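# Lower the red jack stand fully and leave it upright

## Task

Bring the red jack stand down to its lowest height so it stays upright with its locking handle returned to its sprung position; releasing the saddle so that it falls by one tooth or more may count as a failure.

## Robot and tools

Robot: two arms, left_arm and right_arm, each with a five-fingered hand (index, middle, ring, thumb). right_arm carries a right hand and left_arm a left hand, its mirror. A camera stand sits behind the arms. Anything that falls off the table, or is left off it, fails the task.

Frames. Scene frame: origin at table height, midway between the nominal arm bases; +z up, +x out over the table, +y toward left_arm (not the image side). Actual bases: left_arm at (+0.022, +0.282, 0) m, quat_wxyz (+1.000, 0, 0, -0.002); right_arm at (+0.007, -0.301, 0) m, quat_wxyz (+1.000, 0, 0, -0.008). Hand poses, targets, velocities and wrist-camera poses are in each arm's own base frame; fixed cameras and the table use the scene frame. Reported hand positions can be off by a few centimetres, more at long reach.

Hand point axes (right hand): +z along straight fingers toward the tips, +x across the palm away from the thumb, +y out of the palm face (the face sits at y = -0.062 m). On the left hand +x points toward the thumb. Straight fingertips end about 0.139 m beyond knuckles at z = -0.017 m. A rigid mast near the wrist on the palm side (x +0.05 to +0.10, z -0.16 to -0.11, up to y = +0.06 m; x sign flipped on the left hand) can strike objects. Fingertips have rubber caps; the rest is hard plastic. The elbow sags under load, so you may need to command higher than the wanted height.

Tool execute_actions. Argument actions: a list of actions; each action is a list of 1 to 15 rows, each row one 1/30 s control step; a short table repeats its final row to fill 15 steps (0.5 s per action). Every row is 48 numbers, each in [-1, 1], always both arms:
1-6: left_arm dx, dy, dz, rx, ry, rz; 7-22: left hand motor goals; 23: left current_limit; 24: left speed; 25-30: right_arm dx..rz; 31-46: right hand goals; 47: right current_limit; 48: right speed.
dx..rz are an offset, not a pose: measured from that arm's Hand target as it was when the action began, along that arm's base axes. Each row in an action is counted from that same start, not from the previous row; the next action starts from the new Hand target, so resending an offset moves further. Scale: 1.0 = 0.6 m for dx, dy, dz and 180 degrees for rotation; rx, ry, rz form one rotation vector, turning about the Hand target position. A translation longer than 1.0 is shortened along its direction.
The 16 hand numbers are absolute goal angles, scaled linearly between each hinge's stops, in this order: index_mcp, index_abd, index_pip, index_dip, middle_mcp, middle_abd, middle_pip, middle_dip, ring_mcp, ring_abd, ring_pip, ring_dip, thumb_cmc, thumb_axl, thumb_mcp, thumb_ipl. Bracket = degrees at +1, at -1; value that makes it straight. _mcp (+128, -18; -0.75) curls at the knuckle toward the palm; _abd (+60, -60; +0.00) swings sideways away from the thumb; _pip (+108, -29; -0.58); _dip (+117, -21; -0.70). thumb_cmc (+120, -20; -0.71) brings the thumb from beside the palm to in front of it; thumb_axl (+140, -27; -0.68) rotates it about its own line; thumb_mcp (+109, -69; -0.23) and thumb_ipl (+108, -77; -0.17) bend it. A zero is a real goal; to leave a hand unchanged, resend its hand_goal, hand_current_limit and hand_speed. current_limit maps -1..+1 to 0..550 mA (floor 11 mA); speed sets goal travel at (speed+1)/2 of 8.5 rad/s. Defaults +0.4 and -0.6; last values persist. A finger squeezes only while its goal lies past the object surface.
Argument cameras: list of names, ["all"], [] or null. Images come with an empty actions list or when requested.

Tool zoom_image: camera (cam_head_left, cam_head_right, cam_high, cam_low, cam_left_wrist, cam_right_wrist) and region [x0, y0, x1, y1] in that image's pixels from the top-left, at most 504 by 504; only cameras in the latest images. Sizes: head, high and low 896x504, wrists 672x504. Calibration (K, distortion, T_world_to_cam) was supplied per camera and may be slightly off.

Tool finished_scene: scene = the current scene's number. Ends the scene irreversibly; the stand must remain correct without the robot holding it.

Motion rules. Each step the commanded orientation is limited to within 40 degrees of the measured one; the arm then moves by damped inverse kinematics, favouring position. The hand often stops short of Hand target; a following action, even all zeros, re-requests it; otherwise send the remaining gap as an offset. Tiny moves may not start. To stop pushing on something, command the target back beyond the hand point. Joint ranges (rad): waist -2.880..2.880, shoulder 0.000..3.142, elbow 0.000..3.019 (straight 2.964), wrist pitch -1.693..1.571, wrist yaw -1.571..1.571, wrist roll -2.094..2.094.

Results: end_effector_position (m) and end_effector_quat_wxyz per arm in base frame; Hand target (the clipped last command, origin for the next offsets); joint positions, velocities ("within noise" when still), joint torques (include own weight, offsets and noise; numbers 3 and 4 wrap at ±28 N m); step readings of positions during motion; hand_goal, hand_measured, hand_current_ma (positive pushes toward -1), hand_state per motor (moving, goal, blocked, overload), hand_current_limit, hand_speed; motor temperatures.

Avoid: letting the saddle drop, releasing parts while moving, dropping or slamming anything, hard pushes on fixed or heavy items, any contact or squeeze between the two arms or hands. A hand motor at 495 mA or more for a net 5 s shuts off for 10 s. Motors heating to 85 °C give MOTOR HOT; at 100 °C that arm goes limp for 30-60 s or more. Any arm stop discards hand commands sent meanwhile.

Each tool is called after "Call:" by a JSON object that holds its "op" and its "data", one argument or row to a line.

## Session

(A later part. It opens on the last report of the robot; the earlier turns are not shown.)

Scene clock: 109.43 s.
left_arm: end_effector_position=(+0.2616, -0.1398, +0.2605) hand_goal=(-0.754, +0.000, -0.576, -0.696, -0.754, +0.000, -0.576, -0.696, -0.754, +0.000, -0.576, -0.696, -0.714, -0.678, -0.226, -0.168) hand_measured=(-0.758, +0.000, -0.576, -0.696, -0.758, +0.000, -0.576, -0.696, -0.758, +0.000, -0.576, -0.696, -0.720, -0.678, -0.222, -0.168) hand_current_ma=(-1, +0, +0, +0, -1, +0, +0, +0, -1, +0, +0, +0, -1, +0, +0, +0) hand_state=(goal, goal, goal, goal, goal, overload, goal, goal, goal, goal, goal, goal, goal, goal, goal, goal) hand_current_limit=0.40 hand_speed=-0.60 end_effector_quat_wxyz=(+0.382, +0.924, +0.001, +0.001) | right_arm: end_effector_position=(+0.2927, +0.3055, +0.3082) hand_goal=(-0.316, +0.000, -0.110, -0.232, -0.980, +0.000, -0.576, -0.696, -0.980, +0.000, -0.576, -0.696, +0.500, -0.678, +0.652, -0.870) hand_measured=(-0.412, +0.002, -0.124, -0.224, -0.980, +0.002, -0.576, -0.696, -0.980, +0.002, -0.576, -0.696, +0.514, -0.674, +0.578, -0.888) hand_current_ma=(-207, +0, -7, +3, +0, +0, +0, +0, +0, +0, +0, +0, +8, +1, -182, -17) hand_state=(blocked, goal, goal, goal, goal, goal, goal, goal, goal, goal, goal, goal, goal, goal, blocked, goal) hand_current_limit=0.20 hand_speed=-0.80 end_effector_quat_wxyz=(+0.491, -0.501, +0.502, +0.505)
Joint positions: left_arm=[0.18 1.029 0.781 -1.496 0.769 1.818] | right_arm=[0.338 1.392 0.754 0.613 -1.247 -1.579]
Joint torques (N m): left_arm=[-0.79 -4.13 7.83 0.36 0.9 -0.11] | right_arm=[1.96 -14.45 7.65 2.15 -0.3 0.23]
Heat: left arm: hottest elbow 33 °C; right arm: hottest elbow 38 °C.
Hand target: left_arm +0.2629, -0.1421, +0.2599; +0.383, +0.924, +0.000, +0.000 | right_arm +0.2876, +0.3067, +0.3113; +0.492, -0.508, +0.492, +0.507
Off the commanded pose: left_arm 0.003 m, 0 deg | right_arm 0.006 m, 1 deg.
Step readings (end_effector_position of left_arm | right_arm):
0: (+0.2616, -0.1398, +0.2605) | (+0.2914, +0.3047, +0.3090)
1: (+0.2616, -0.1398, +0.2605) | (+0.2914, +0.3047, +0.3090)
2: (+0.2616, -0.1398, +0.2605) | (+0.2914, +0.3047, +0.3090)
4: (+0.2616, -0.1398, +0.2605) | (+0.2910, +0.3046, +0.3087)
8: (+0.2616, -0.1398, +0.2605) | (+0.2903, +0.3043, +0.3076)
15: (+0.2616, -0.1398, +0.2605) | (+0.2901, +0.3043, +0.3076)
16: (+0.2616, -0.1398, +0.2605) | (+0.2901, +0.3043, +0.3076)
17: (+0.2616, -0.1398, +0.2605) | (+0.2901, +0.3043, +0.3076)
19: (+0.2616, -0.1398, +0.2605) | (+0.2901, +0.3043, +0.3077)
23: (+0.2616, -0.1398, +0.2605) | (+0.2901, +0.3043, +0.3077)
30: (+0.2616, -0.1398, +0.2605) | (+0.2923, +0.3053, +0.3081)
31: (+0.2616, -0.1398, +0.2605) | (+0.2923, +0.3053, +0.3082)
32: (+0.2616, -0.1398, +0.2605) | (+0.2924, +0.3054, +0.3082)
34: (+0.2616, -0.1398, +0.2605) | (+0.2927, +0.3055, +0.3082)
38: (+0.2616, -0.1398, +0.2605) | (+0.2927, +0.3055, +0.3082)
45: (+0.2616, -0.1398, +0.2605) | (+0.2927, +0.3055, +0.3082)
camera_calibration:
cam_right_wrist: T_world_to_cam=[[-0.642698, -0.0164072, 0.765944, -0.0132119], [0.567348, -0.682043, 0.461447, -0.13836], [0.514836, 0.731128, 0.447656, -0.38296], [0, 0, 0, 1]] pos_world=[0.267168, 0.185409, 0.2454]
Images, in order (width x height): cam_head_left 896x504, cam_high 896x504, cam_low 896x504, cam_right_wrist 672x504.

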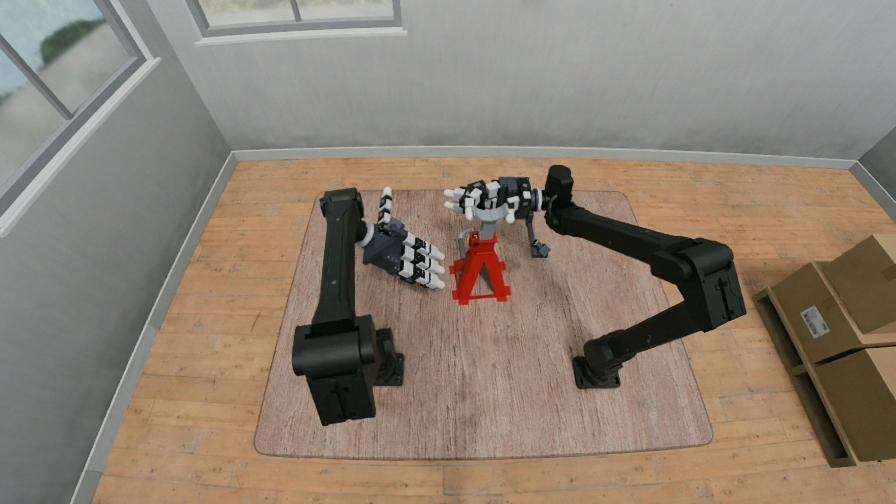

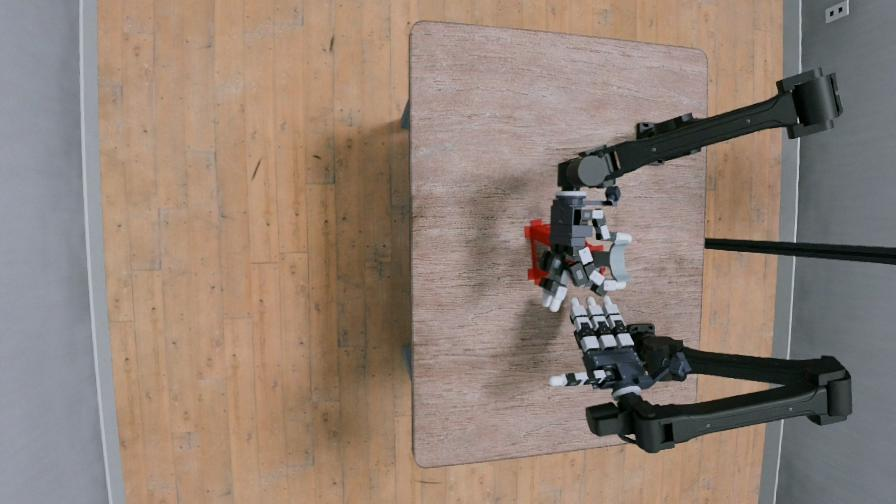

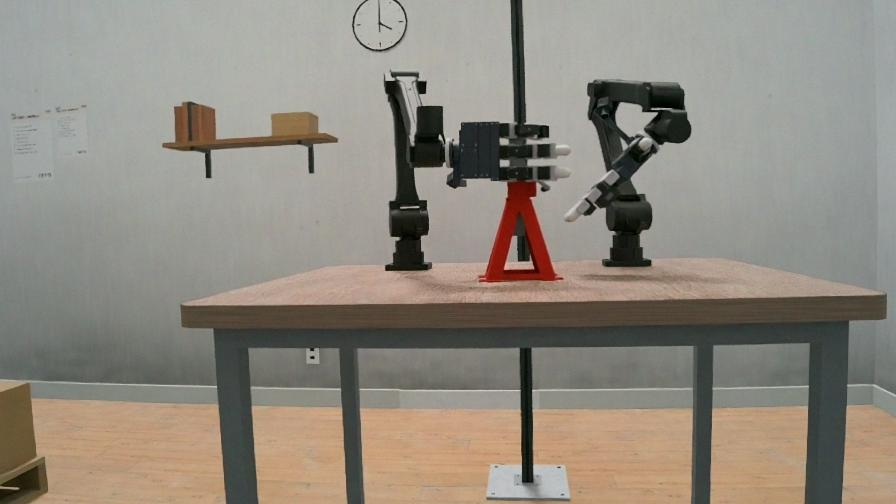

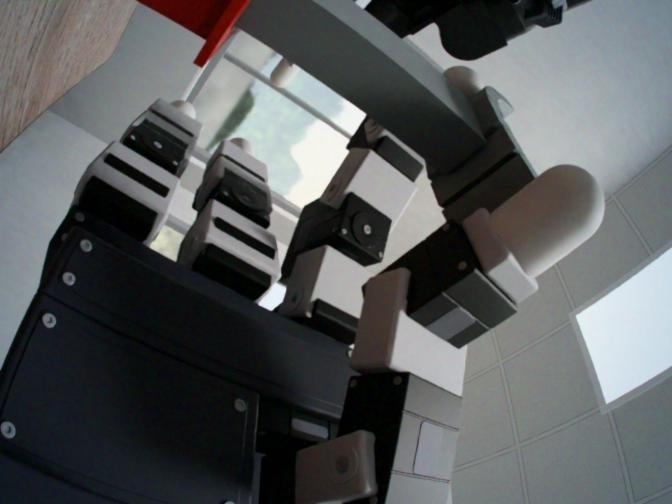

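Call:
{"op": "execute_actions", "data": {
  "actions": [
    [[0,0,0,0,0,0,-0.754,0,-0.576,-0.696,-0.754,0,-0.576,-0.696,-0.754,0,-0.576,-0.696,-0.714,-0.678,-0.226,-0.168,0.4,-0.6,0,0,0,0,0,0,-0.2,0,-0.09,-0.2,-0.98,0,-0.576,-0.696,-0.98,0,-0.576,-0.696,0.5,-0.678,0.75,-0.84,0.5,-0.8]],
    [[0,0,0,0,0,0,-0.754,0,-0.576,-0.696,-0.754,0,-0.576,-0.696,-0.754,0,-0.576,-0.696,-0.714,-0.678,-0.226,-0.168,0.4,-0.6,0,0,0.015,0,0,0,-0.2,0,-0.09,-0.2,-0.98,0,-0.576,-0.696,-0.98,0,-0.576,-0.696,0.5,-0.678,0.75,-0.84,0.5,-0.8]]
  ],
  "cameras": ["cam_head_left","cam_high","cam_low","cam_right_wrist"]
}}

Call:
{"op": "zoom_image", "data": {
  "camera": "cam_high",
  "region": [500, 180, 680, 320]
}}

Call:
{"op": "zoom_image", "data": {
  "camera": "cam_head_left",
  "region": [420, 150, 560, 260]
}}

Scene clock: 113.70 s.
left_arm: end_effector_position=(+0.2616, -0.1398, +0.2605) hand_goal=(-0.754, +0.000, -0.576, -0.696, -0.754, +0.000, -0.576, -0.696, -0.754, +0.000, -0.576, -0.696, -0.714, -0.678, -0.226, -0.168) hand_measured=(-0.758, +0.000, -0.576, -0.696, -0.758, +0.000, -0.576, -0.696, -0.758, +0.000, -0.576, -0.696, -0.720, -0.678, -0.222, -0.168) hand_current_ma=(-1, +0, +0, +0, -1, +0, +0, +0, -1, +0, +0, +0, -1, +0, +0, +0) hand_state=(goal, goal, goal, goal, goal, overload, goal, goal, goal, goal, goal, goal, goal, goal, goal, goal) hand_current_limit=0.40 hand_speed=-0.60 end_effector_quat_wxyz=(+0.382, +0.924, +0.001, +0.001) | right_arm: end_effector_position=(+0.2927, +0.3055, +0.3082) hand_goal=(-0.200, +0.000, -0.090, -0.200, -0.980, +0.000, -0.576, -0.696, -0.980, +0.000, -0.576, -0.696, +0.500, -0.678, +0.750, -0.840) hand_measured=(-0.410, +0.002, -0.124, -0.206, -0.980, +0.002, -0.576, -0.696, -0.980, +0.002, -0.576, -0.696, +0.520, -0.674, +0.588, -0.888) hand_current_ma=(-413, +0, -31, -2, +0, +0, +0, +0, +0, +0, +0, +0, +12, +1, -413, -94) hand_state=(blocked, goal, blocked, goal, goal, goal, goal, goal, goal, goal, goal, goal, goal, goal, blocked, blocked) hand_current_limit=0.50 hand_speed=-0.80 end_effector_quat_wxyz=(+0.490, -0.501, +0.503, +0.506)
Joint positions: left_arm=[0.18 1.029 0.781 -1.496 0.769 1.818] | right_arm=[0.338 1.392 0.754 0.612 -1.247 -1.578]
Joint torques (N m): left_arm=[-0.79 -4.07 7.83 0.36 0.9 -0.11] | right_arm=[1.2 -15.38 8.57 1.1 -0.35 0.31]
Heat: left arm: hottest elbow 33 °C; right arm: hottest elbow 37 °C.
Hand target: left_arm +0.2629, -0.1421, +0.2599; +0.383, +0.924, +0.000, +0.000 | right_arm +0.2876, +0.3067, +0.3204; +0.492, -0.508, +0.492, +0.508
Off the commanded pose: left_arm 0.003 m, 0 deg | right_arm 0.013 m, 2 deg.
Step readings (end_effector_position of left_arm | right_arm):
0: (+0.2616, -0.1398, +0.2605) | (+0.2927, +0.3055, +0.3082)
1: (+0.2616, -0.1398, +0.2605) | (+0.2927, +0.3055, +0.3082)
2: (+0.2616, -0.1398, +0.2605) | (+0.2927, +0.3055, +0.3082)
4: (+0.2616, -0.1398, +0.2605) | (+0.2927, +0.3055, +0.3082)
8: (+0.2616, -0.1398, +0.2605) | (+0.2927, +0.3055, +0.3082)
15: (+0.2616, -0.1398, +0.2605) | (+0.2927, +0.3055, +0.3082)
16: (+0.2616, -0.1398, +0.2605) | (+0.2927, +0.3055, +0.3082)
17: (+0.2616, -0.1398, +0.2605) | (+0.2927, +0.3055, +0.3082)
19: (+0.2616, -0.1398, +0.2605) | (+0.2927, +0.3055, +0.3083)
23: (+0.2616, -0.1398, +0.2605) | (+0.2927, +0.3055, +0.3083)
30: (+0.2616, -0.1398, +0.2605) | (+0.2927, +0.3055, +0.3082)
camera_calibration:
cam_right_wrist: T_world_to_cam=[[-0.641664, -0.0160923, 0.766817, -0.013837], [0.567976, -0.681846, 0.460967, -0.138491], [0.515433, 0.731319, 0.446656, -0.382953], [0, 0, 0, 1]] pos_world=[0.267167, 0.185409, 0.245498]
Images, in order (width x height): cam_head_left 896x504, cam_high 896x504, cam_low 896x504, cam_right_wrist 672x504.

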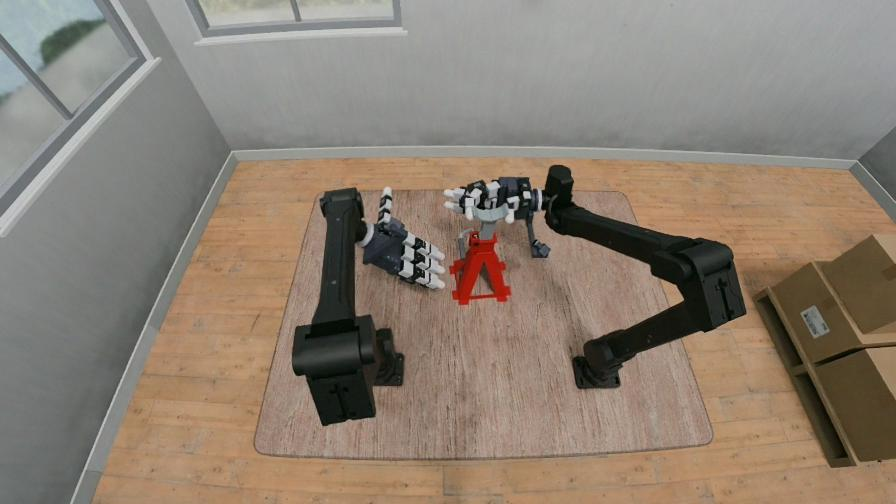

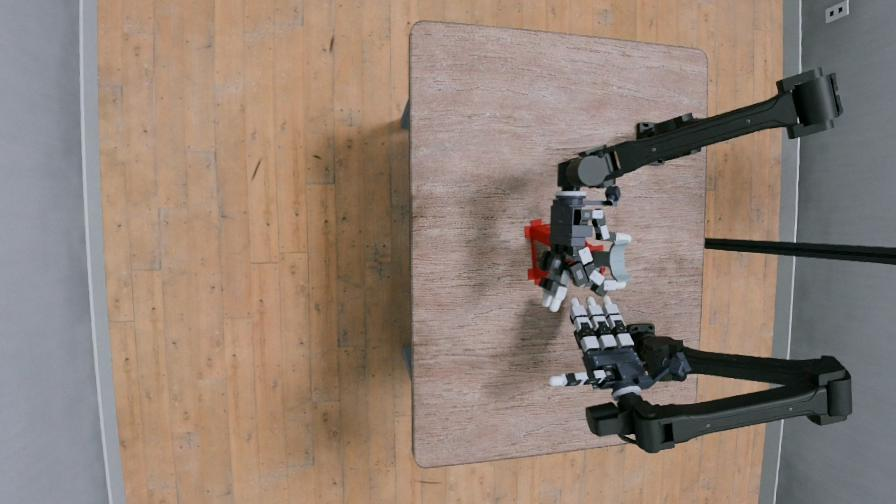

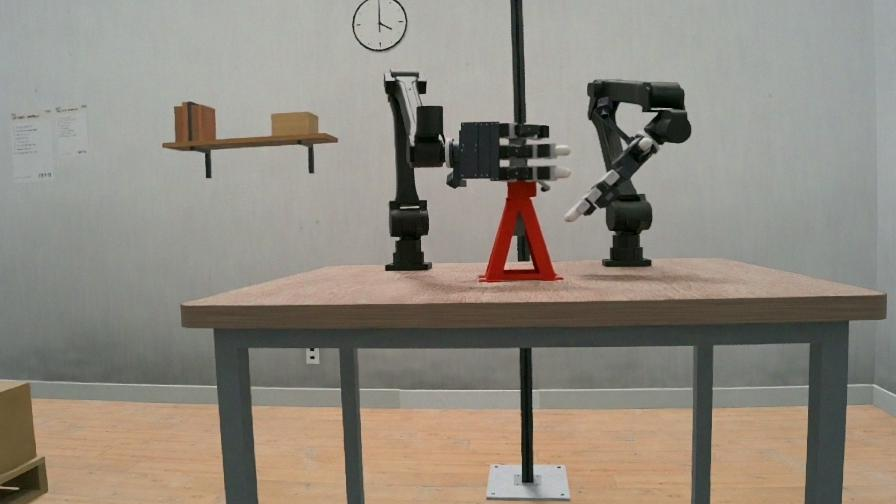

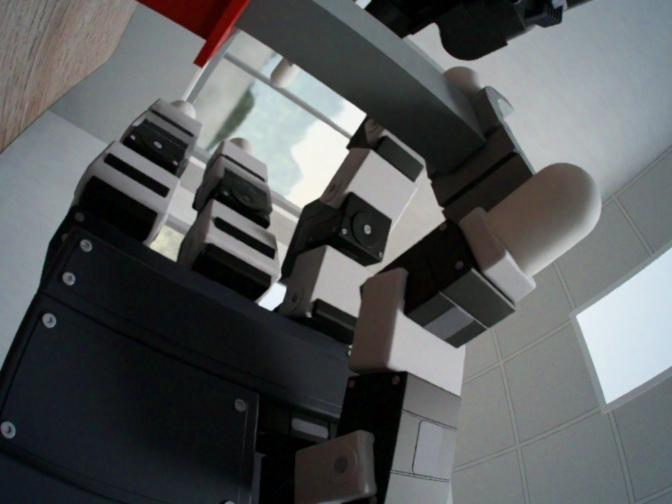

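Scaled by 2.800 from the camera's 896x504 image, which has a finer 1280x720 frame.

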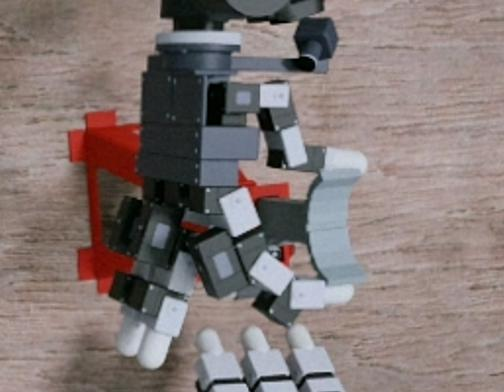

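Scaled by 3.600 from the camera's 896x504 image, which has a finer 1280x720 frame.

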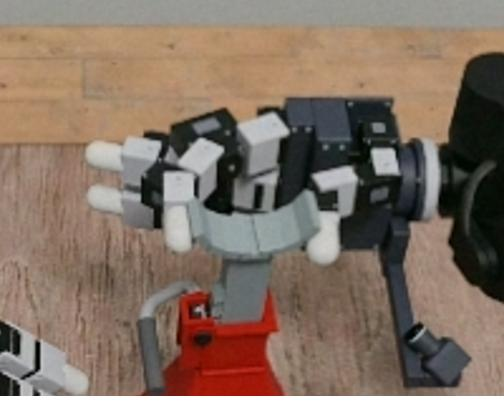

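Call:
{"op": "execute_actions", "data": {
  "actions": [
    [[0,0,0,0,0,0,-0.754,0,-0.576,-0.696,-0.754,0,-0.576,-0.696,-0.754,0,-0.576,-0.696,-0.714,-0.678,-0.226,-0.168,0.4,-0.6,0,0,0.012,0,0,0,-0.2,0,-0.09,-0.2,-0.98,0,-0.576,-0.696,-0.98,0,-0.576,-0.696,0.5,-0.678,0.75,-0.84,0.5,-0.8]],
    [[0,0,0,0,0,0,-0.754,0,-0.576,-0.696,-0.754,0,-0.576,-0.696,-0.754,0,-0.576,-0.696,-0.714,-0.678,-0.226,-0.168,0.4,-0.6,0,0,0,0,0,0,-0.2,0,-0.09,-0.2,-0.98,0,-0.576,-0.696,-0.98,0,-0.576,-0.696,0.5,-0.678,0.75,-0.84,0.5,-0.8]]
  ],
  "cameras": ["cam_head_left","cam_right_wrist"]
}}

Call:
{"op": "zoom_image", "data": {
  "camera": "cam_head_left",
  "region": [440, 180, 540, 280]
}}

Scene clock: 116.63 s.
left_arm: end_effector_position=(+0.2616, -0.1398, +0.2605) hand_goal=(-0.754, +0.000, -0.576, -0.696, -0.754, +0.000, -0.576, -0.696, -0.754, +0.000, -0.576, -0.696, -0.714, -0.678, -0.226, -0.168) hand_measured=(-0.758, +0.000, -0.576, -0.696, -0.758, +0.000, -0.576, -0.696, -0.758, +0.000, -0.576, -0.696, -0.720, -0.678, -0.222, -0.168) hand_current_ma=(-1, +0, +0, +0, -1, +0, +0, +0, -1, +0, +0, +0, -1, +0, +0, +0) hand_state=(goal, goal, goal, goal, goal, overload, goal, goal, goal, goal, goal, goal, goal, goal, goal, goal) hand_current_limit=0.40 hand_speed=-0.60 end_effector_quat_wxyz=(+0.382, +0.924, +0.001, +0.001) | right_arm: end_effector_position=(+0.2922, +0.3052, +0.3093) hand_goal=(-0.200, +0.000, -0.090, -0.200, -0.980, +0.000, -0.576, -0.696, -0.980, +0.000, -0.576, -0.696, +0.500, -0.678, +0.750, -0.840) hand_measured=(-0.408, +0.008, -0.124, -0.206, -0.980, +0.002, -0.576, -0.696, -0.980, +0.002, -0.576, -0.696, +0.526, -0.670, +0.590, -0.888) hand_current_ma=(-413, +2, -31, -2, +0, +0, +0, +0, +0, +0, +0, +0, +20, +4, -413, -94) hand_state=(blocked, goal, blocked, goal, goal, goal, goal, goal, goal, goal, goal, goal, blocked, goal, blocked, blocked) hand_current_limit=0.50 hand_speed=-0.80 end_effector_quat_wxyz=(+0.484, -0.498, +0.509, +0.508)
Joint positions: left_arm=[0.18 1.029 0.781 -1.496 0.769 1.818] | right_arm=[0.337 1.386 0.754 0.588 -1.247 -1.578]
Joint torques (N m): left_arm=[-0.79 -4.13 7.83 0.36 0.9 -0.11] | right_arm=[1.73 -16.5 9.35 1.06 -0.34 0.29]
Heat: left arm: hottest elbow 33 °C; right arm: hottest elbow 38 °C.
Hand target: left_arm +0.2629, -0.1421, +0.2599; +0.383, +0.924, +0.000, +0.000 | right_arm +0.2876, +0.3068, +0.3276; +0.492, -0.508, +0.492, +0.508
Off the commanded pose: left_arm 0.003 m, 0 deg | right_arm 0.019 m, 2 deg.
Step readings (end_effector_position of left_arm | right_arm):
0: (+0.2616, -0.1398, +0.2605) | (+0.2927, +0.3055, +0.3082)
1: (+0.2616, -0.1398, +0.2605) | (+0.2927, +0.3055, +0.3082)
2: (+0.2616, -0.1398, +0.2605) | (+0.2926, +0.3055, +0.3084)
4: (+0.2616, -0.1398, +0.2605) | (+0.2925, +0.3054, +0.3086)
8: (+0.2616, -0.1398, +0.2605) | (+0.2923, +0.3052, +0.3091)
15: (+0.2616, -0.1398, +0.2605) | (+0.2922, +0.3052, +0.3092)
16: (+0.2616, -0.1398, +0.2605) | (+0.2922, +0.3052, +0.3092)
17: (+0.2616, -0.1398, +0.2605) | (+0.2922, +0.3052, +0.3094)
19: (+0.2616, -0.1398, +0.2605) | (+0.2922, +0.3052, +0.3093)
23: (+0.2616, -0.1398, +0.2605) | (+0.2922, +0.3052, +0.3093)
30: (+0.2616, -0.1398, +0.2605) | (+0.2922, +0.3052, +0.3093)
camera_calibration:
cam_right_wrist: T_world_to_cam=[[-0.628544, -0.0113193, 0.777691, -0.0236172], [0.575517, -0.679355, 0.455255, -0.140107], [0.523175, 0.733723, 0.433519, -0.381823], [0, 0, 0, 1]] pos_world=[0.26555, 0.184702, 0.247679]
Images, in order (width x height): cam_head_left 896x504, cam_right_wrist 672x504.

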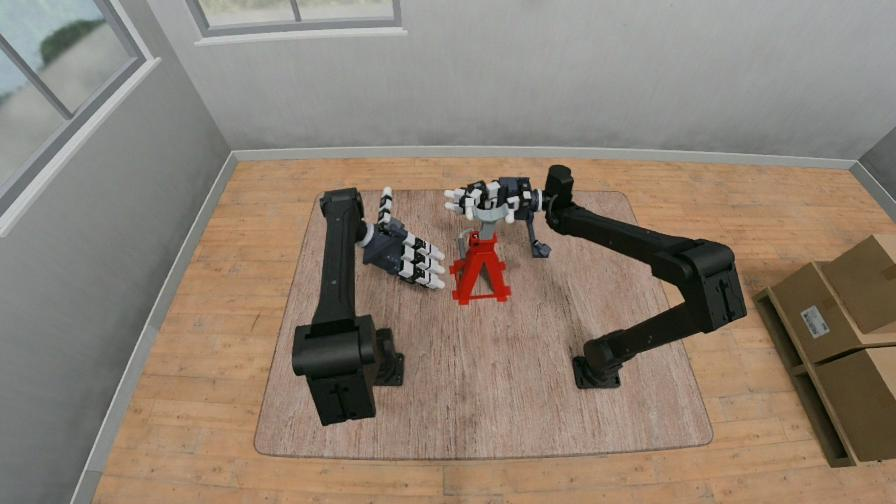

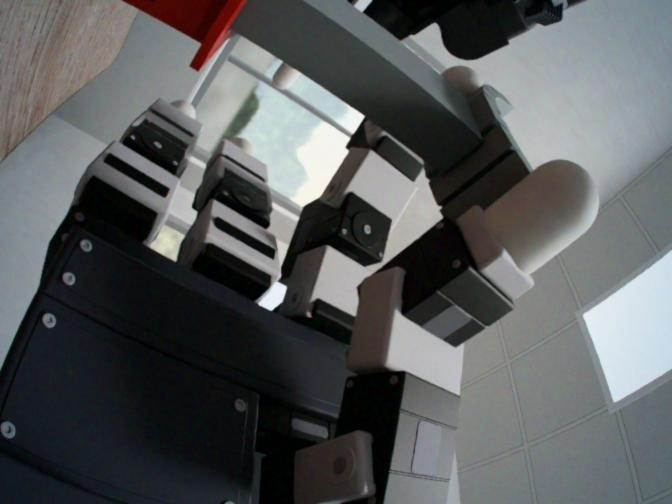

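Scaled by 5.040 from the camera's 896x504 image, which has a finer 1280x720 frame.

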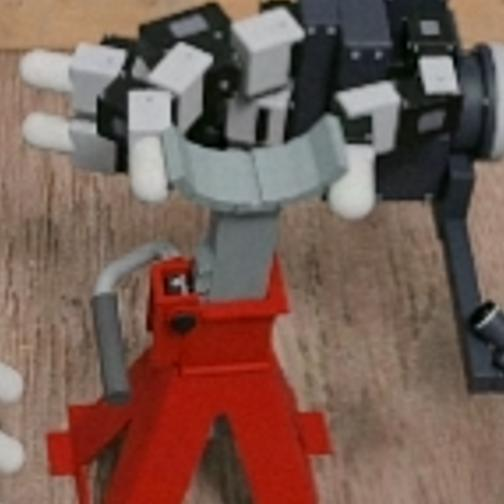

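Call:
{"op": "execute_actions", "data": {
  "actions": [
    [[0,0,0,0,0,0,-0.754,0,-0.576,-0.696,-0.754,0,-0.576,-0.696,-0.754,0,-0.576,-0.696,-0.714,-0.678,-0.226,-0.168,0.4,-0.6,0,0,0.012,0,0,0,-0.2,0,-0.09,-0.2,-0.98,0,-0.576,-0.696,-0.98,0,-0.576,-0.696,0.5,-0.678,0.75,-0.84,0.5,-0.8]],
    [[0,0,0,0,0,0,-0.754,0,-0.576,-0.696,-0.754,0,-0.576,-0.696,-0.754,0,-0.576,-0.696,-0.714,-0.678,-0.226,-0.168,0.4,-0.6,0,0,0.012,0,0,0,-0.2,0,-0.09,-0.2,-0.98,0,-0.576,-0.696,-0.98,0,-0.576,-0.696,0.5,-0.678,0.75,-0.84,0.5,-0.8]]
  ],
  "cameras": ["cam_head_left","cam_right_wrist"]
}}

Call:
{"op": "zoom_image", "data": {
  "camera": "cam_head_left",
  "region": [440, 180, 540, 280]
}}

Scene clock: 119.97 s.
left_arm: end_effector_position=(+0.2616, -0.1398, +0.2605) hand_goal=(-0.754, +0.000, -0.576, -0.696, -0.754, +0.000, -0.576, -0.696, -0.754, +0.000, -0.576, -0.696, -0.714, -0.678, -0.226, -0.168) hand_measured=(-0.758, +0.000, -0.576, -0.696, -0.758, +0.000, -0.576, -0.696, -0.758, +0.000, -0.576, -0.696, -0.720, -0.678, -0.222, -0.168) hand_current_ma=(-1, +0, +0, +0, -1, +0, +0, +0, -1, +0, +0, +0, -1, +0, +0, +0) hand_state=(goal, goal, goal, goal, goal, overload, goal, goal, goal, goal, goal, goal, goal, goal, goal, goal) hand_current_limit=0.40 hand_speed=-0.60 end_effector_quat_wxyz=(+0.382, +0.924, +0.001, +0.001) | right_arm: end_effector_position=(+0.2913, +0.3041, +0.3118) hand_goal=(-0.200, +0.000, -0.090, -0.200, -0.980, +0.000, -0.576, -0.696, -0.980, +0.000, -0.576, -0.696, +0.500, -0.678, +0.750, -0.840) hand_measured=(-0.408, +0.018, -0.126, -0.204, -0.980, +0.002, -0.576, -0.696, -0.980, +0.002, -0.576, -0.696, +0.540, -0.660, +0.598, -0.888) hand_current_ma=(-413, +8, -32, -1, +0, +0, +0, +0, +0, +0, +0, +0, +43, +14, -412, -94) hand_state=(blocked, goal, blocked, goal, goal, goal, goal, goal, goal, goal, goal, goal, blocked, goal, blocked, blocked) hand_current_limit=0.50 hand_speed=-0.80 end_effector_quat_wxyz=(+0.474, -0.492, +0.519, +0.513)
Joint positions: left_arm=[0.18 1.029 0.781 -1.496 0.769 1.818] | right_arm=[0.336 1.372 0.754 0.541 -1.247 -1.578]
Joint torques (N m): left_arm=[-0.79 -4.13 7.82 0.36 0.9 -0.11] | right_arm=[1.9 -17.61 11.18 1.21 -0.35 0.25]
Heat: left arm: hottest elbow 33 °C; right arm: hottest elbow 38 °C.
Hand target: left_arm +0.2629, -0.1421, +0.2599; +0.383, +0.924, +0.000, +0.000 | right_arm +0.2876, +0.3067, +0.3420; +0.492, -0.508, +0.492, +0.507
Off the commanded pose: left_arm 0.003 m, 0 deg | right_arm 0.030 m, 4 deg.
Step readings (end_effector_position of left_arm | right_arm):
0: (+0.2616, -0.1398, +0.2605) | (+0.2922, +0.3052, +0.3093)
1: (+0.2616, -0.1398, +0.2605) | (+0.2922, +0.3052, +0.3093)
2: (+0.2616, -0.1398, +0.2605) | (+0.2921, +0.3051, +0.3095)
4: (+0.2616, -0.1398, +0.2605) | (+0.2920, +0.3050, +0.3099)
8: (+0.2616, -0.1398, +0.2605) | (+0.2918, +0.3047, +0.3105)
15: (+0.2616, -0.1398, +0.2605) | (+0.2917, +0.3047, +0.3105)
16: (+0.2616, -0.1398, +0.2605) | (+0.2917, +0.3047, +0.3106)
17: (+0.2616, -0.1398, +0.2605) | (+0.2916, +0.3047, +0.3106)
19: (+0.2616, -0.1398, +0.2605) | (+0.2915, +0.3045, +0.3111)
23: (+0.2616, -0.1398, +0.2605) | (+0.2914, +0.3041, +0.3117)
30: (+0.2616, -0.1398, +0.2605) | (+0.2913, +0.3041, +0.3118)
camera_calibration:
cam_right_wrist: T_world_to_cam=[[-0.603896, -0.00140534, 0.797062, -0.0424232], [0.588303, -0.675489, 0.444539, -0.143054], [0.537781, 0.737369, 0.408752, -0.379295], [0, 0, 0, 1]] pos_world=[0.262518, 0.182989, 0.252445]
Images, in order (width x height): cam_head_left 896x504, cam_right_wrist 672x504.

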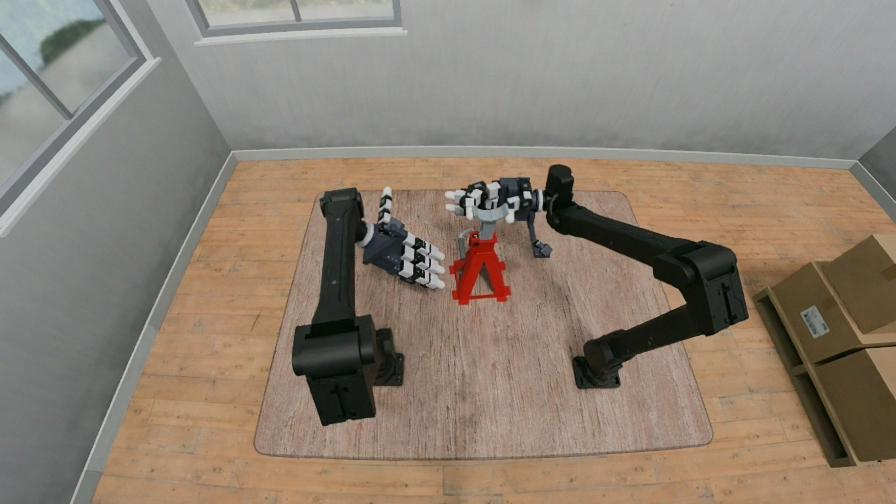

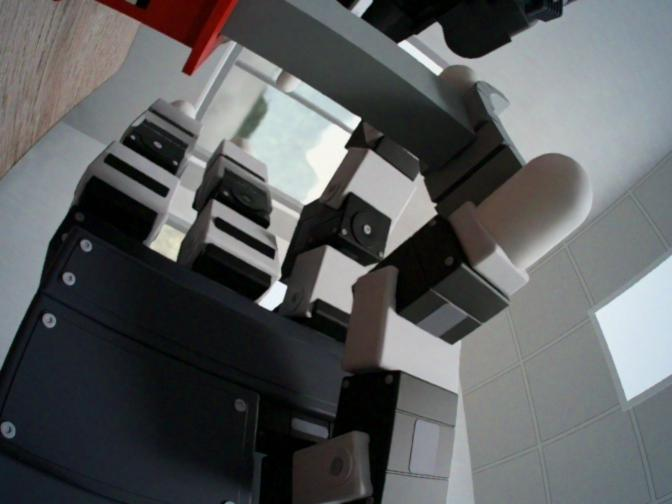

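Scaled by 5.040 from the camera's 896x504 image, which has a finer 1280x720 frame.

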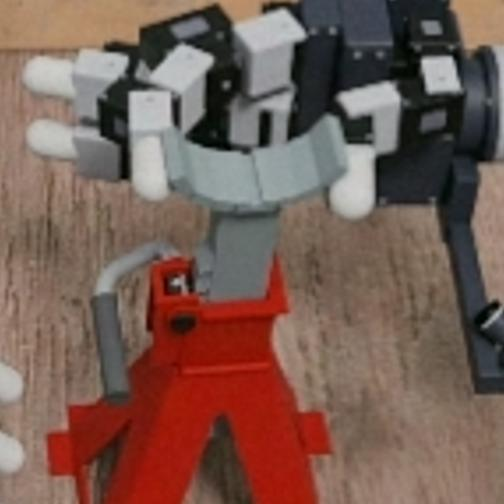

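Call:
{"op": "execute_actions", "data": {
  "actions": [
    [[0,0,0,0,0,0,-0.754,0,-0.576,-0.696,-0.754,0,-0.576,-0.696,-0.754,0,-0.576,-0.696,-0.714,-0.678,-0.226,-0.168,0.4,-0.6,0,0,0.012,0,0,0,-0.2,0,-0.06,-0.17,-0.98,0,-0.576,-0.696,-0.98,0,-0.576,-0.696,0.5,-0.678,0.78,-0.82,0.7,-0.8]],
    [[0,0,0,0,0,0,-0.754,0,-0.576,-0.696,-0.754,0,-0.576,-0.696,-0.754,0,-0.576,-0.696,-0.714,-0.678,-0.226,-0.168,0.4,-0.6,0,0,0.012,0,0,0,-0.2,0,-0.06,-0.17,-0.98,0,-0.576,-0.696,-0.98,0,-0.576,-0.696,0.5,-0.678,0.78,-0.82,0.7,-0.8]]
  ],
  "cameras": ["cam_head_left","cam_right_wrist"]
}}

Call:
{"op": "zoom_image", "data": {
  "camera": "cam_head_left",
  "region": [440, 180, 540, 280]
}}

Scene clock: 123.33 s.
left_arm: end_effector_position=(+0.2616, -0.1398, +0.2605) hand_goal=(-0.754, +0.000, -0.576, -0.696, -0.754, +0.000, -0.576, -0.696, -0.754, +0.000, -0.576, -0.696, -0.714, -0.678, -0.226, -0.168) hand_measured=(-0.758, +0.000, -0.576, -0.696, -0.758, +0.000, -0.576, -0.696, -0.758, +0.000, -0.576, -0.696, -0.720, -0.678, -0.222, -0.168) hand_current_ma=(-1, +0, +0, +0, -1, +0, +0, +0, -1, +0, +0, +0, -1, +0, +0, +0) hand_state=(goal, goal, goal, goal, goal, overload, goal, goal, goal, goal, goal, goal, goal, goal, goal, goal) hand_current_limit=0.40 hand_speed=-0.60 end_effector_quat_wxyz=(+0.382, +0.924, +0.001, +0.001) | right_arm: end_effector_position=(+0.2901, +0.3033, +0.3136) hand_goal=(-0.200, +0.000, -0.060, -0.170, -0.980, +0.000, -0.576, -0.696, -0.980, +0.000, -0.576, -0.696, +0.500, -0.678, +0.780, -0.820) hand_measured=(-0.408, +0.026, -0.128, -0.190, -0.980, +0.002, -0.576, -0.696, -0.980, +0.002, -0.576, -0.696, +0.550, -0.654, +0.606, -0.888) hand_current_ma=(-467, +14, -103, -13, +0, +0, +0, +0, +0, +0, +0, +0, +63, +23, -467, -171) hand_state=(blocked, blocked, blocked, blocked, goal, goal, goal, goal, goal, goal, goal, goal, blocked, blocked, blocked, blocked) hand_current_limit=0.70 hand_speed=-0.80 end_effector_quat_wxyz=(+0.466, -0.488, +0.529, +0.515)
Joint positions: left_arm=[0.18 1.029 0.781 -1.496 0.769 1.818] | right_arm=[0.334 1.359 0.754 0.494 -1.245 -1.586]
Joint torques (N m): left_arm=[-0.79 -4.13 7.82 0.36 0.9 -0.11] | right_arm=[1.67 -18.43 12.75 1.4 -0.51 0.33]
Heat: left arm: hottest elbow 33 °C; right arm: hottest elbow 38 °C.
Hand target: left_arm +0.2629, -0.1421, +0.2599; +0.383, +0.924, +0.000, +0.000 | right_arm +0.2876, +0.3066, +0.3564; +0.492, -0.508, +0.492, +0.507
Off the commanded pose: left_arm 0.003 m, 0 deg | right_arm 0.043 m, 6 deg.
Step readings (end_effector_position of left_arm | right_arm):
0: (+0.2616, -0.1398, +0.2605) | (+0.2913, +0.3041, +0.3118)
1: (+0.2616, -0.1398, +0.2605) | (+0.2913, +0.3041, +0.3118)
2: (+0.2616, -0.1398, +0.2605) | (+0.2912, +0.3041, +0.3120)
4: (+0.2616, -0.1398, +0.2605) | (+0.2909, +0.3040, +0.3123)
8: (+0.2616, -0.1398, +0.2605) | (+0.2907, +0.3039, +0.3126)
15: (+0.2616, -0.1398, +0.2605) | (+0.2905, +0.3039, +0.3127)
16: (+0.2616, -0.1398, +0.2605) | (+0.2906, +0.3039, +0.3127)
17: (+0.2616, -0.1398, +0.2605) | (+0.2905, +0.3038, +0.3128)
19: (+0.2616, -0.1398, +0.2605) | (+0.2905, +0.3037, +0.3132)
23: (+0.2616, -0.1398, +0.2605) | (+0.2902, +0.3035, +0.3135)
30: (+0.2616, -0.1398, +0.2605) | (+0.2902, +0.3034, +0.3135)
camera_calibration:
cam_right_wrist: T_world_to_cam=[[-0.584548, 0.00879616, 0.811312, -0.0577269], [0.597241, -0.672169, 0.437598, -0.145044], [0.549188, 0.740345, 0.387661, -0.376393], [0, 0, 0, 1]] pos_world=[0.259593, 0.181675, 0.256218]
Images, in order (width x height): cam_head_left 896x504, cam_right_wrist 672x504.

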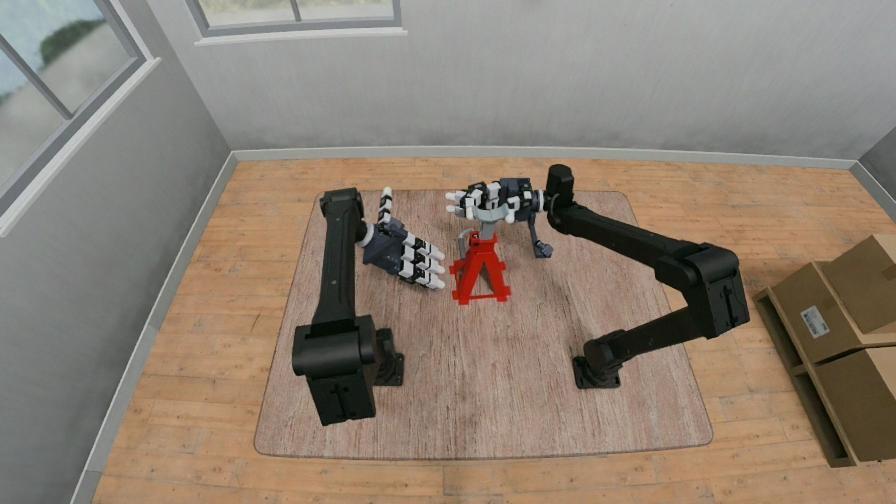

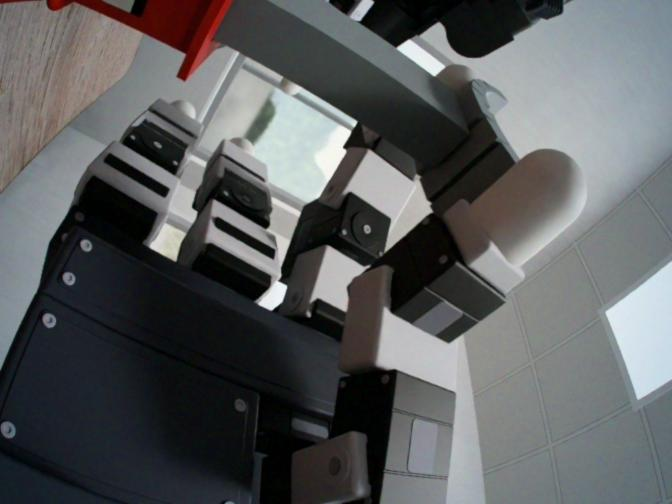

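Scaled by 5.040 from the camera's 896x504 image, which has a finer 1280x720 frame.

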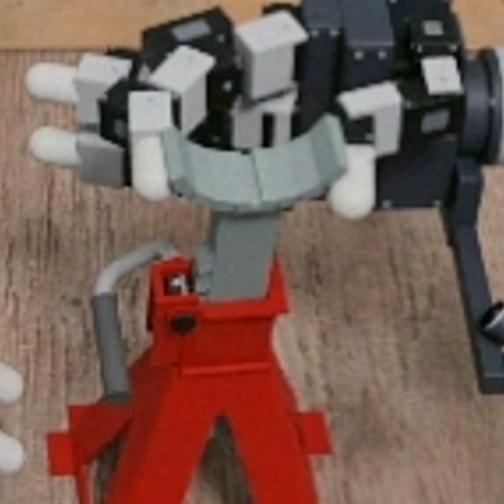

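Call:
{"op": "execute_actions", "data": {
  "actions": [
    [[-0.02,0,-0.06,0,0,0,-0.35,0,-0.139,-0.406,0.068,0,0.299,0.174,0.068,0,0.299,0.174,-0.714,-0.678,-0.226,-0.168,0.4,-0.5,0,0,0,0,0,0,-0.2,0,-0.06,-0.17,-0.98,0,-0.576,-0.696,-0.98,0,-0.576,-0.696,0.5,-0.678,0.78,-0.82,0.7,-0.8]],
    [[-0.018,-0.005,-0.065,0,0,0,-0.342,0,-0.139,-0.406,0.068,0,0.299,0.174,0.068,0,0.299,0.174,-0.714,-0.678,-0.226,-0.168,0.4,-0.5,0,0,0,0,0,0,-0.2,0,-0.06,-0.17,-0.98,0,-0.576,-0.696,-0.98,0,-0.576,-0.696,0.5,-0.678,0.78,-0.82,0.7,-0.8]]
  ],
  "cameras": ["cam_head_left","cam_high","cam_left_wrist","cam_right_wrist"]
}}

Call:
{"op": "zoom_image", "data": {
  "camera": "cam_head_left",
  "region": [400, 180, 540, 300]
}}

Scene clock: 131.10 s.
left_arm: end_effector_position=(+0.2380, -0.1442, +0.1857) hand_goal=(-0.342, +0.000, -0.140, -0.406, +0.068, +0.000, +0.298, +0.174, +0.068, +0.000, +0.298, +0.174, -0.714, -0.678, -0.226, -0.168) hand_measured=(-0.364, +0.000, -0.148, -0.410, +0.050, +0.000, +0.294, +0.172, +0.052, +0.000, +0.294, +0.172, -0.720, -0.678, -0.222, -0.168) hand_current_ma=(-10, +0, -1, +0, -6, +0, +0, +0, -6, +0, +0, +0, -1, +0, +0, +0) hand_state=(blocked, goal, goal, goal, goal, overload, goal, goal, goal, goal, goal, goal, goal, goal, goal, goal) hand_current_limit=0.40 hand_speed=-0.50 end_effector_quat_wxyz=(+0.382, +0.924, +0.001, +0.000) | right_arm: end_effector_position=(+0.2901, +0.3033, +0.3136) hand_goal=(-0.200, +0.000, -0.060, -0.170, -0.980, +0.000, -0.576, -0.696, -0.980, +0.000, -0.576, -0.696, +0.500, -0.678, +0.780, -0.820) hand_measured=(-0.408, +0.026, -0.128, -0.190, -0.980, +0.002, -0.576, -0.696, -0.980, +0.002, -0.576, -0.696, +0.550, -0.654, +0.606, -0.888) hand_current_ma=(-468, +14, -103, -13, +0, +0, +0, +0, +0, +0, +0, +0, +63, +23, -468, -171) hand_state=(blocked, blocked, blocked, blocked, goal, goal, goal, goal, goal, goal, goal, goal, blocked, blocked, blocked, blocked) hand_current_limit=0.70 hand_speed=-0.80 end_effector_quat_wxyz=(+0.466, -0.488, +0.529, +0.515)
Joint positions: left_arm=[0.18 1.042 0.58 -1.284 0.768 1.818] | right_arm=[0.334 1.359 0.754 0.494 -1.245 -1.586]
Joint torques (N m): left_arm=[-0.38 -3.14 7.35 0.44 0.94 -0.07] | right_arm=[1.49 -18.2 12.62 1.42 -0.48 0.37]
Motor temperatures (°C): left_arm=[25 28 33 23 30 20] | right_arm=[24 24 40 22 25 23]
Heat: left arm: hottest elbow 33 °C; right arm: hottest elbow 40 °C.
Hand target: left_arm +0.2400, -0.1452, +0.1848; +0.383, +0.924, +0.000, +0.000 | right_arm +0.2876, +0.3067, +0.3564; +0.492, -0.508, +0.492, +0.507
Off the commanded pose: left_arm 0.002 m, 0 deg | right_arm 0.043 m, 6 deg.
Step readings (end_effector_position of left_arm | right_arm):
0: (+0.2616, -0.1398, +0.2605) | (+0.2901, +0.3033, +0.3136)
1: (+0.2617, -0.1398, +0.2602) | (+0.2901, +0.3033, +0.3136)
2: (+0.2616, -0.1398, +0.2584) | (+0.2901, +0.3033, +0.3136)
4: (+0.2592, -0.1403, +0.2487) | (+0.2901, +0.3033, +0.3136)
8: (+0.2493, -0.1420, +0.2287) | (+0.2901, +0.3033, +0.3136)
15: (+0.2488, -0.1421, +0.2241) | (+0.2901, +0.3033, +0.3136)
16: (+0.2489, -0.1421, +0.2238) | (+0.2901, +0.3033, +0.3136)
17: (+0.2493, -0.1421, +0.2224) | (+0.2901, +0.3033, +0.3136)
19: (+0.2474, -0.1425, +0.2134) | (+0.2901, +0.3033, +0.3136)
23: (+0.2374, -0.1442, +0.1926) | (+0.2901, +0.3033, +0.3136)
30: (+0.2375, -0.1443, +0.1858) | (+0.2901, +0.3033, +0.3136)
camera_calibration:
cam_left_wrist: T_world_to_cam=[[-0.76891, 0.50187, -0.396111, 0.287919], [0.486372, 0.861278, 0.147113, -0.0579592], [0.414993, -0.079541, -0.906341, 0.183638], [0, 0, 0, 1]] pos_world=[0.173365, -0.0799723, 0.289013]
cam_right_wrist: T_world_to_cam=[[-0.584264, 0.00888568, 0.811515, -0.0578686], [0.597432, -0.672069, 0.437491, -0.145084], [0.549281, 0.740435, 0.387357, -0.376355], [0, 0, 0, 1]] pos_world=[0.259592, 0.181675, 0.256218]
Images, in order (width x height): cam_head_left 896x504, cam_high 896x504, cam_left_wrist 672x504, cam_right_wrist 672x504.

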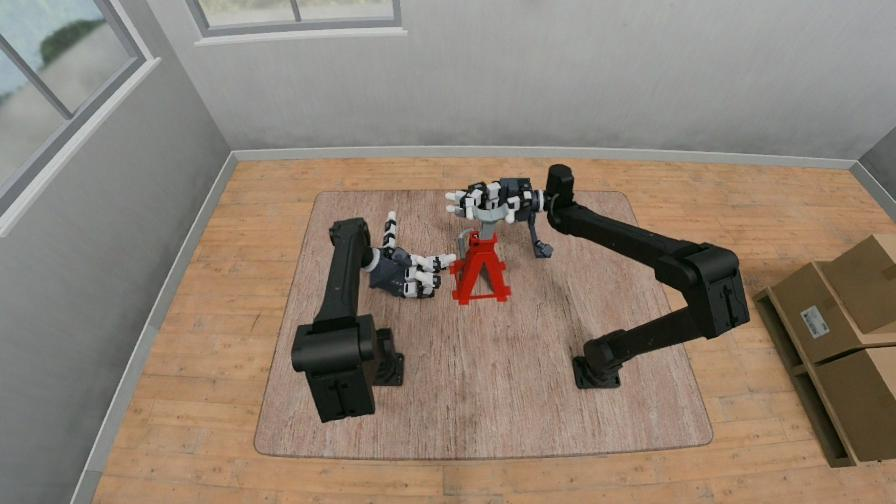

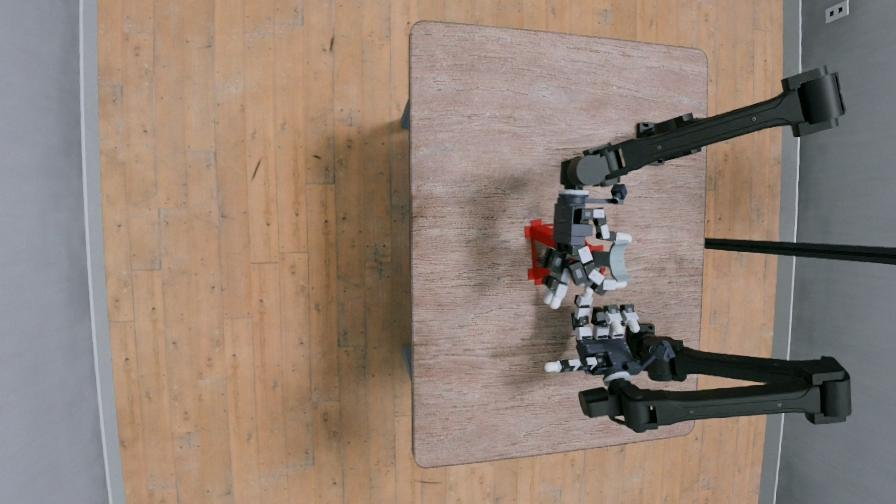

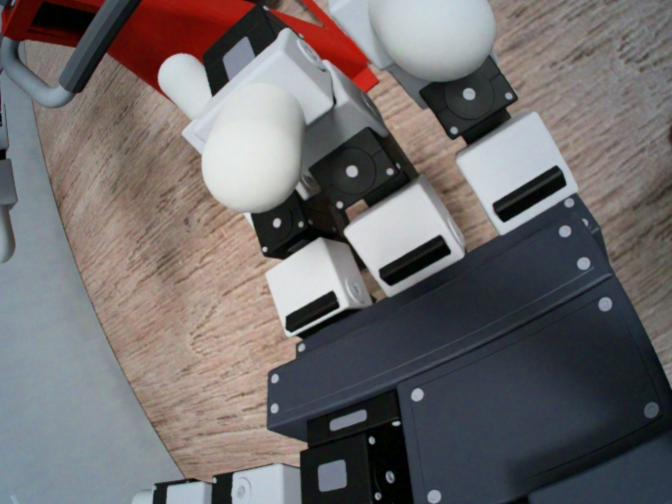

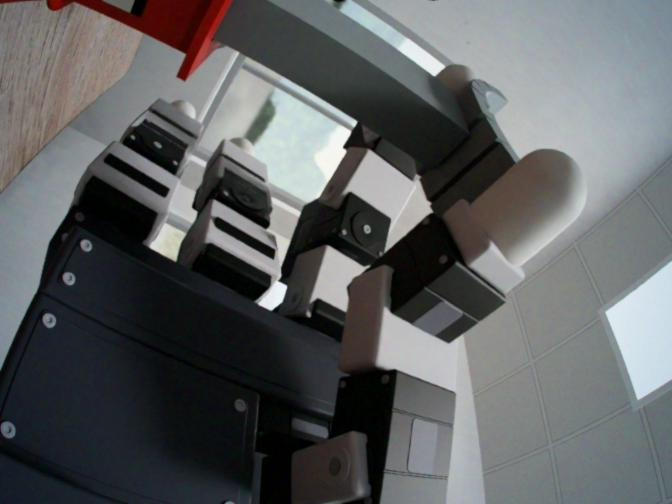

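Scaled by 3.600 from the camera's 896x504 image, which has a finer 1280x720 frame.

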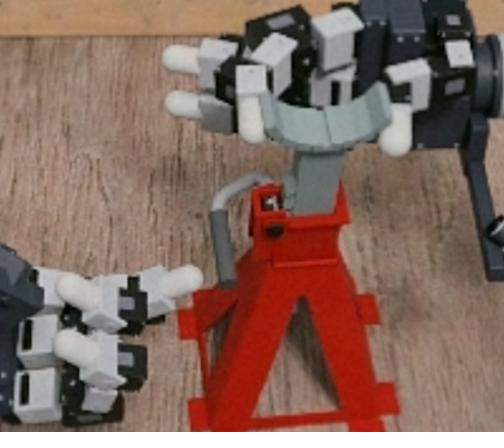

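Call:
{"op": "zoom_image", "data": {
  "camera": "cam_high",
  "region": [540, 220, 680, 340]
}}

Call:
{"op": "zoom_image", "data": {
  "camera": "cam_left_wrist",
  "region": [0, 0, 300, 220]
}}

Scaled by 3.600 from the camera's 896x504 image, which has a finer 1280x720 frame.

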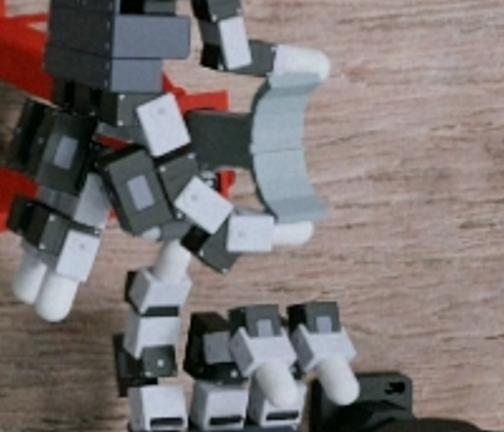

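Scaled by 1.680 from the camera's 672x504 image, which has a finer 960x720 frame.

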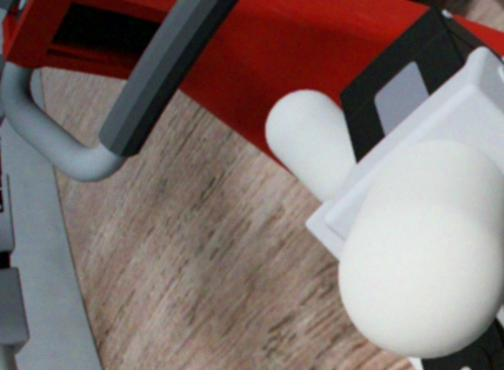

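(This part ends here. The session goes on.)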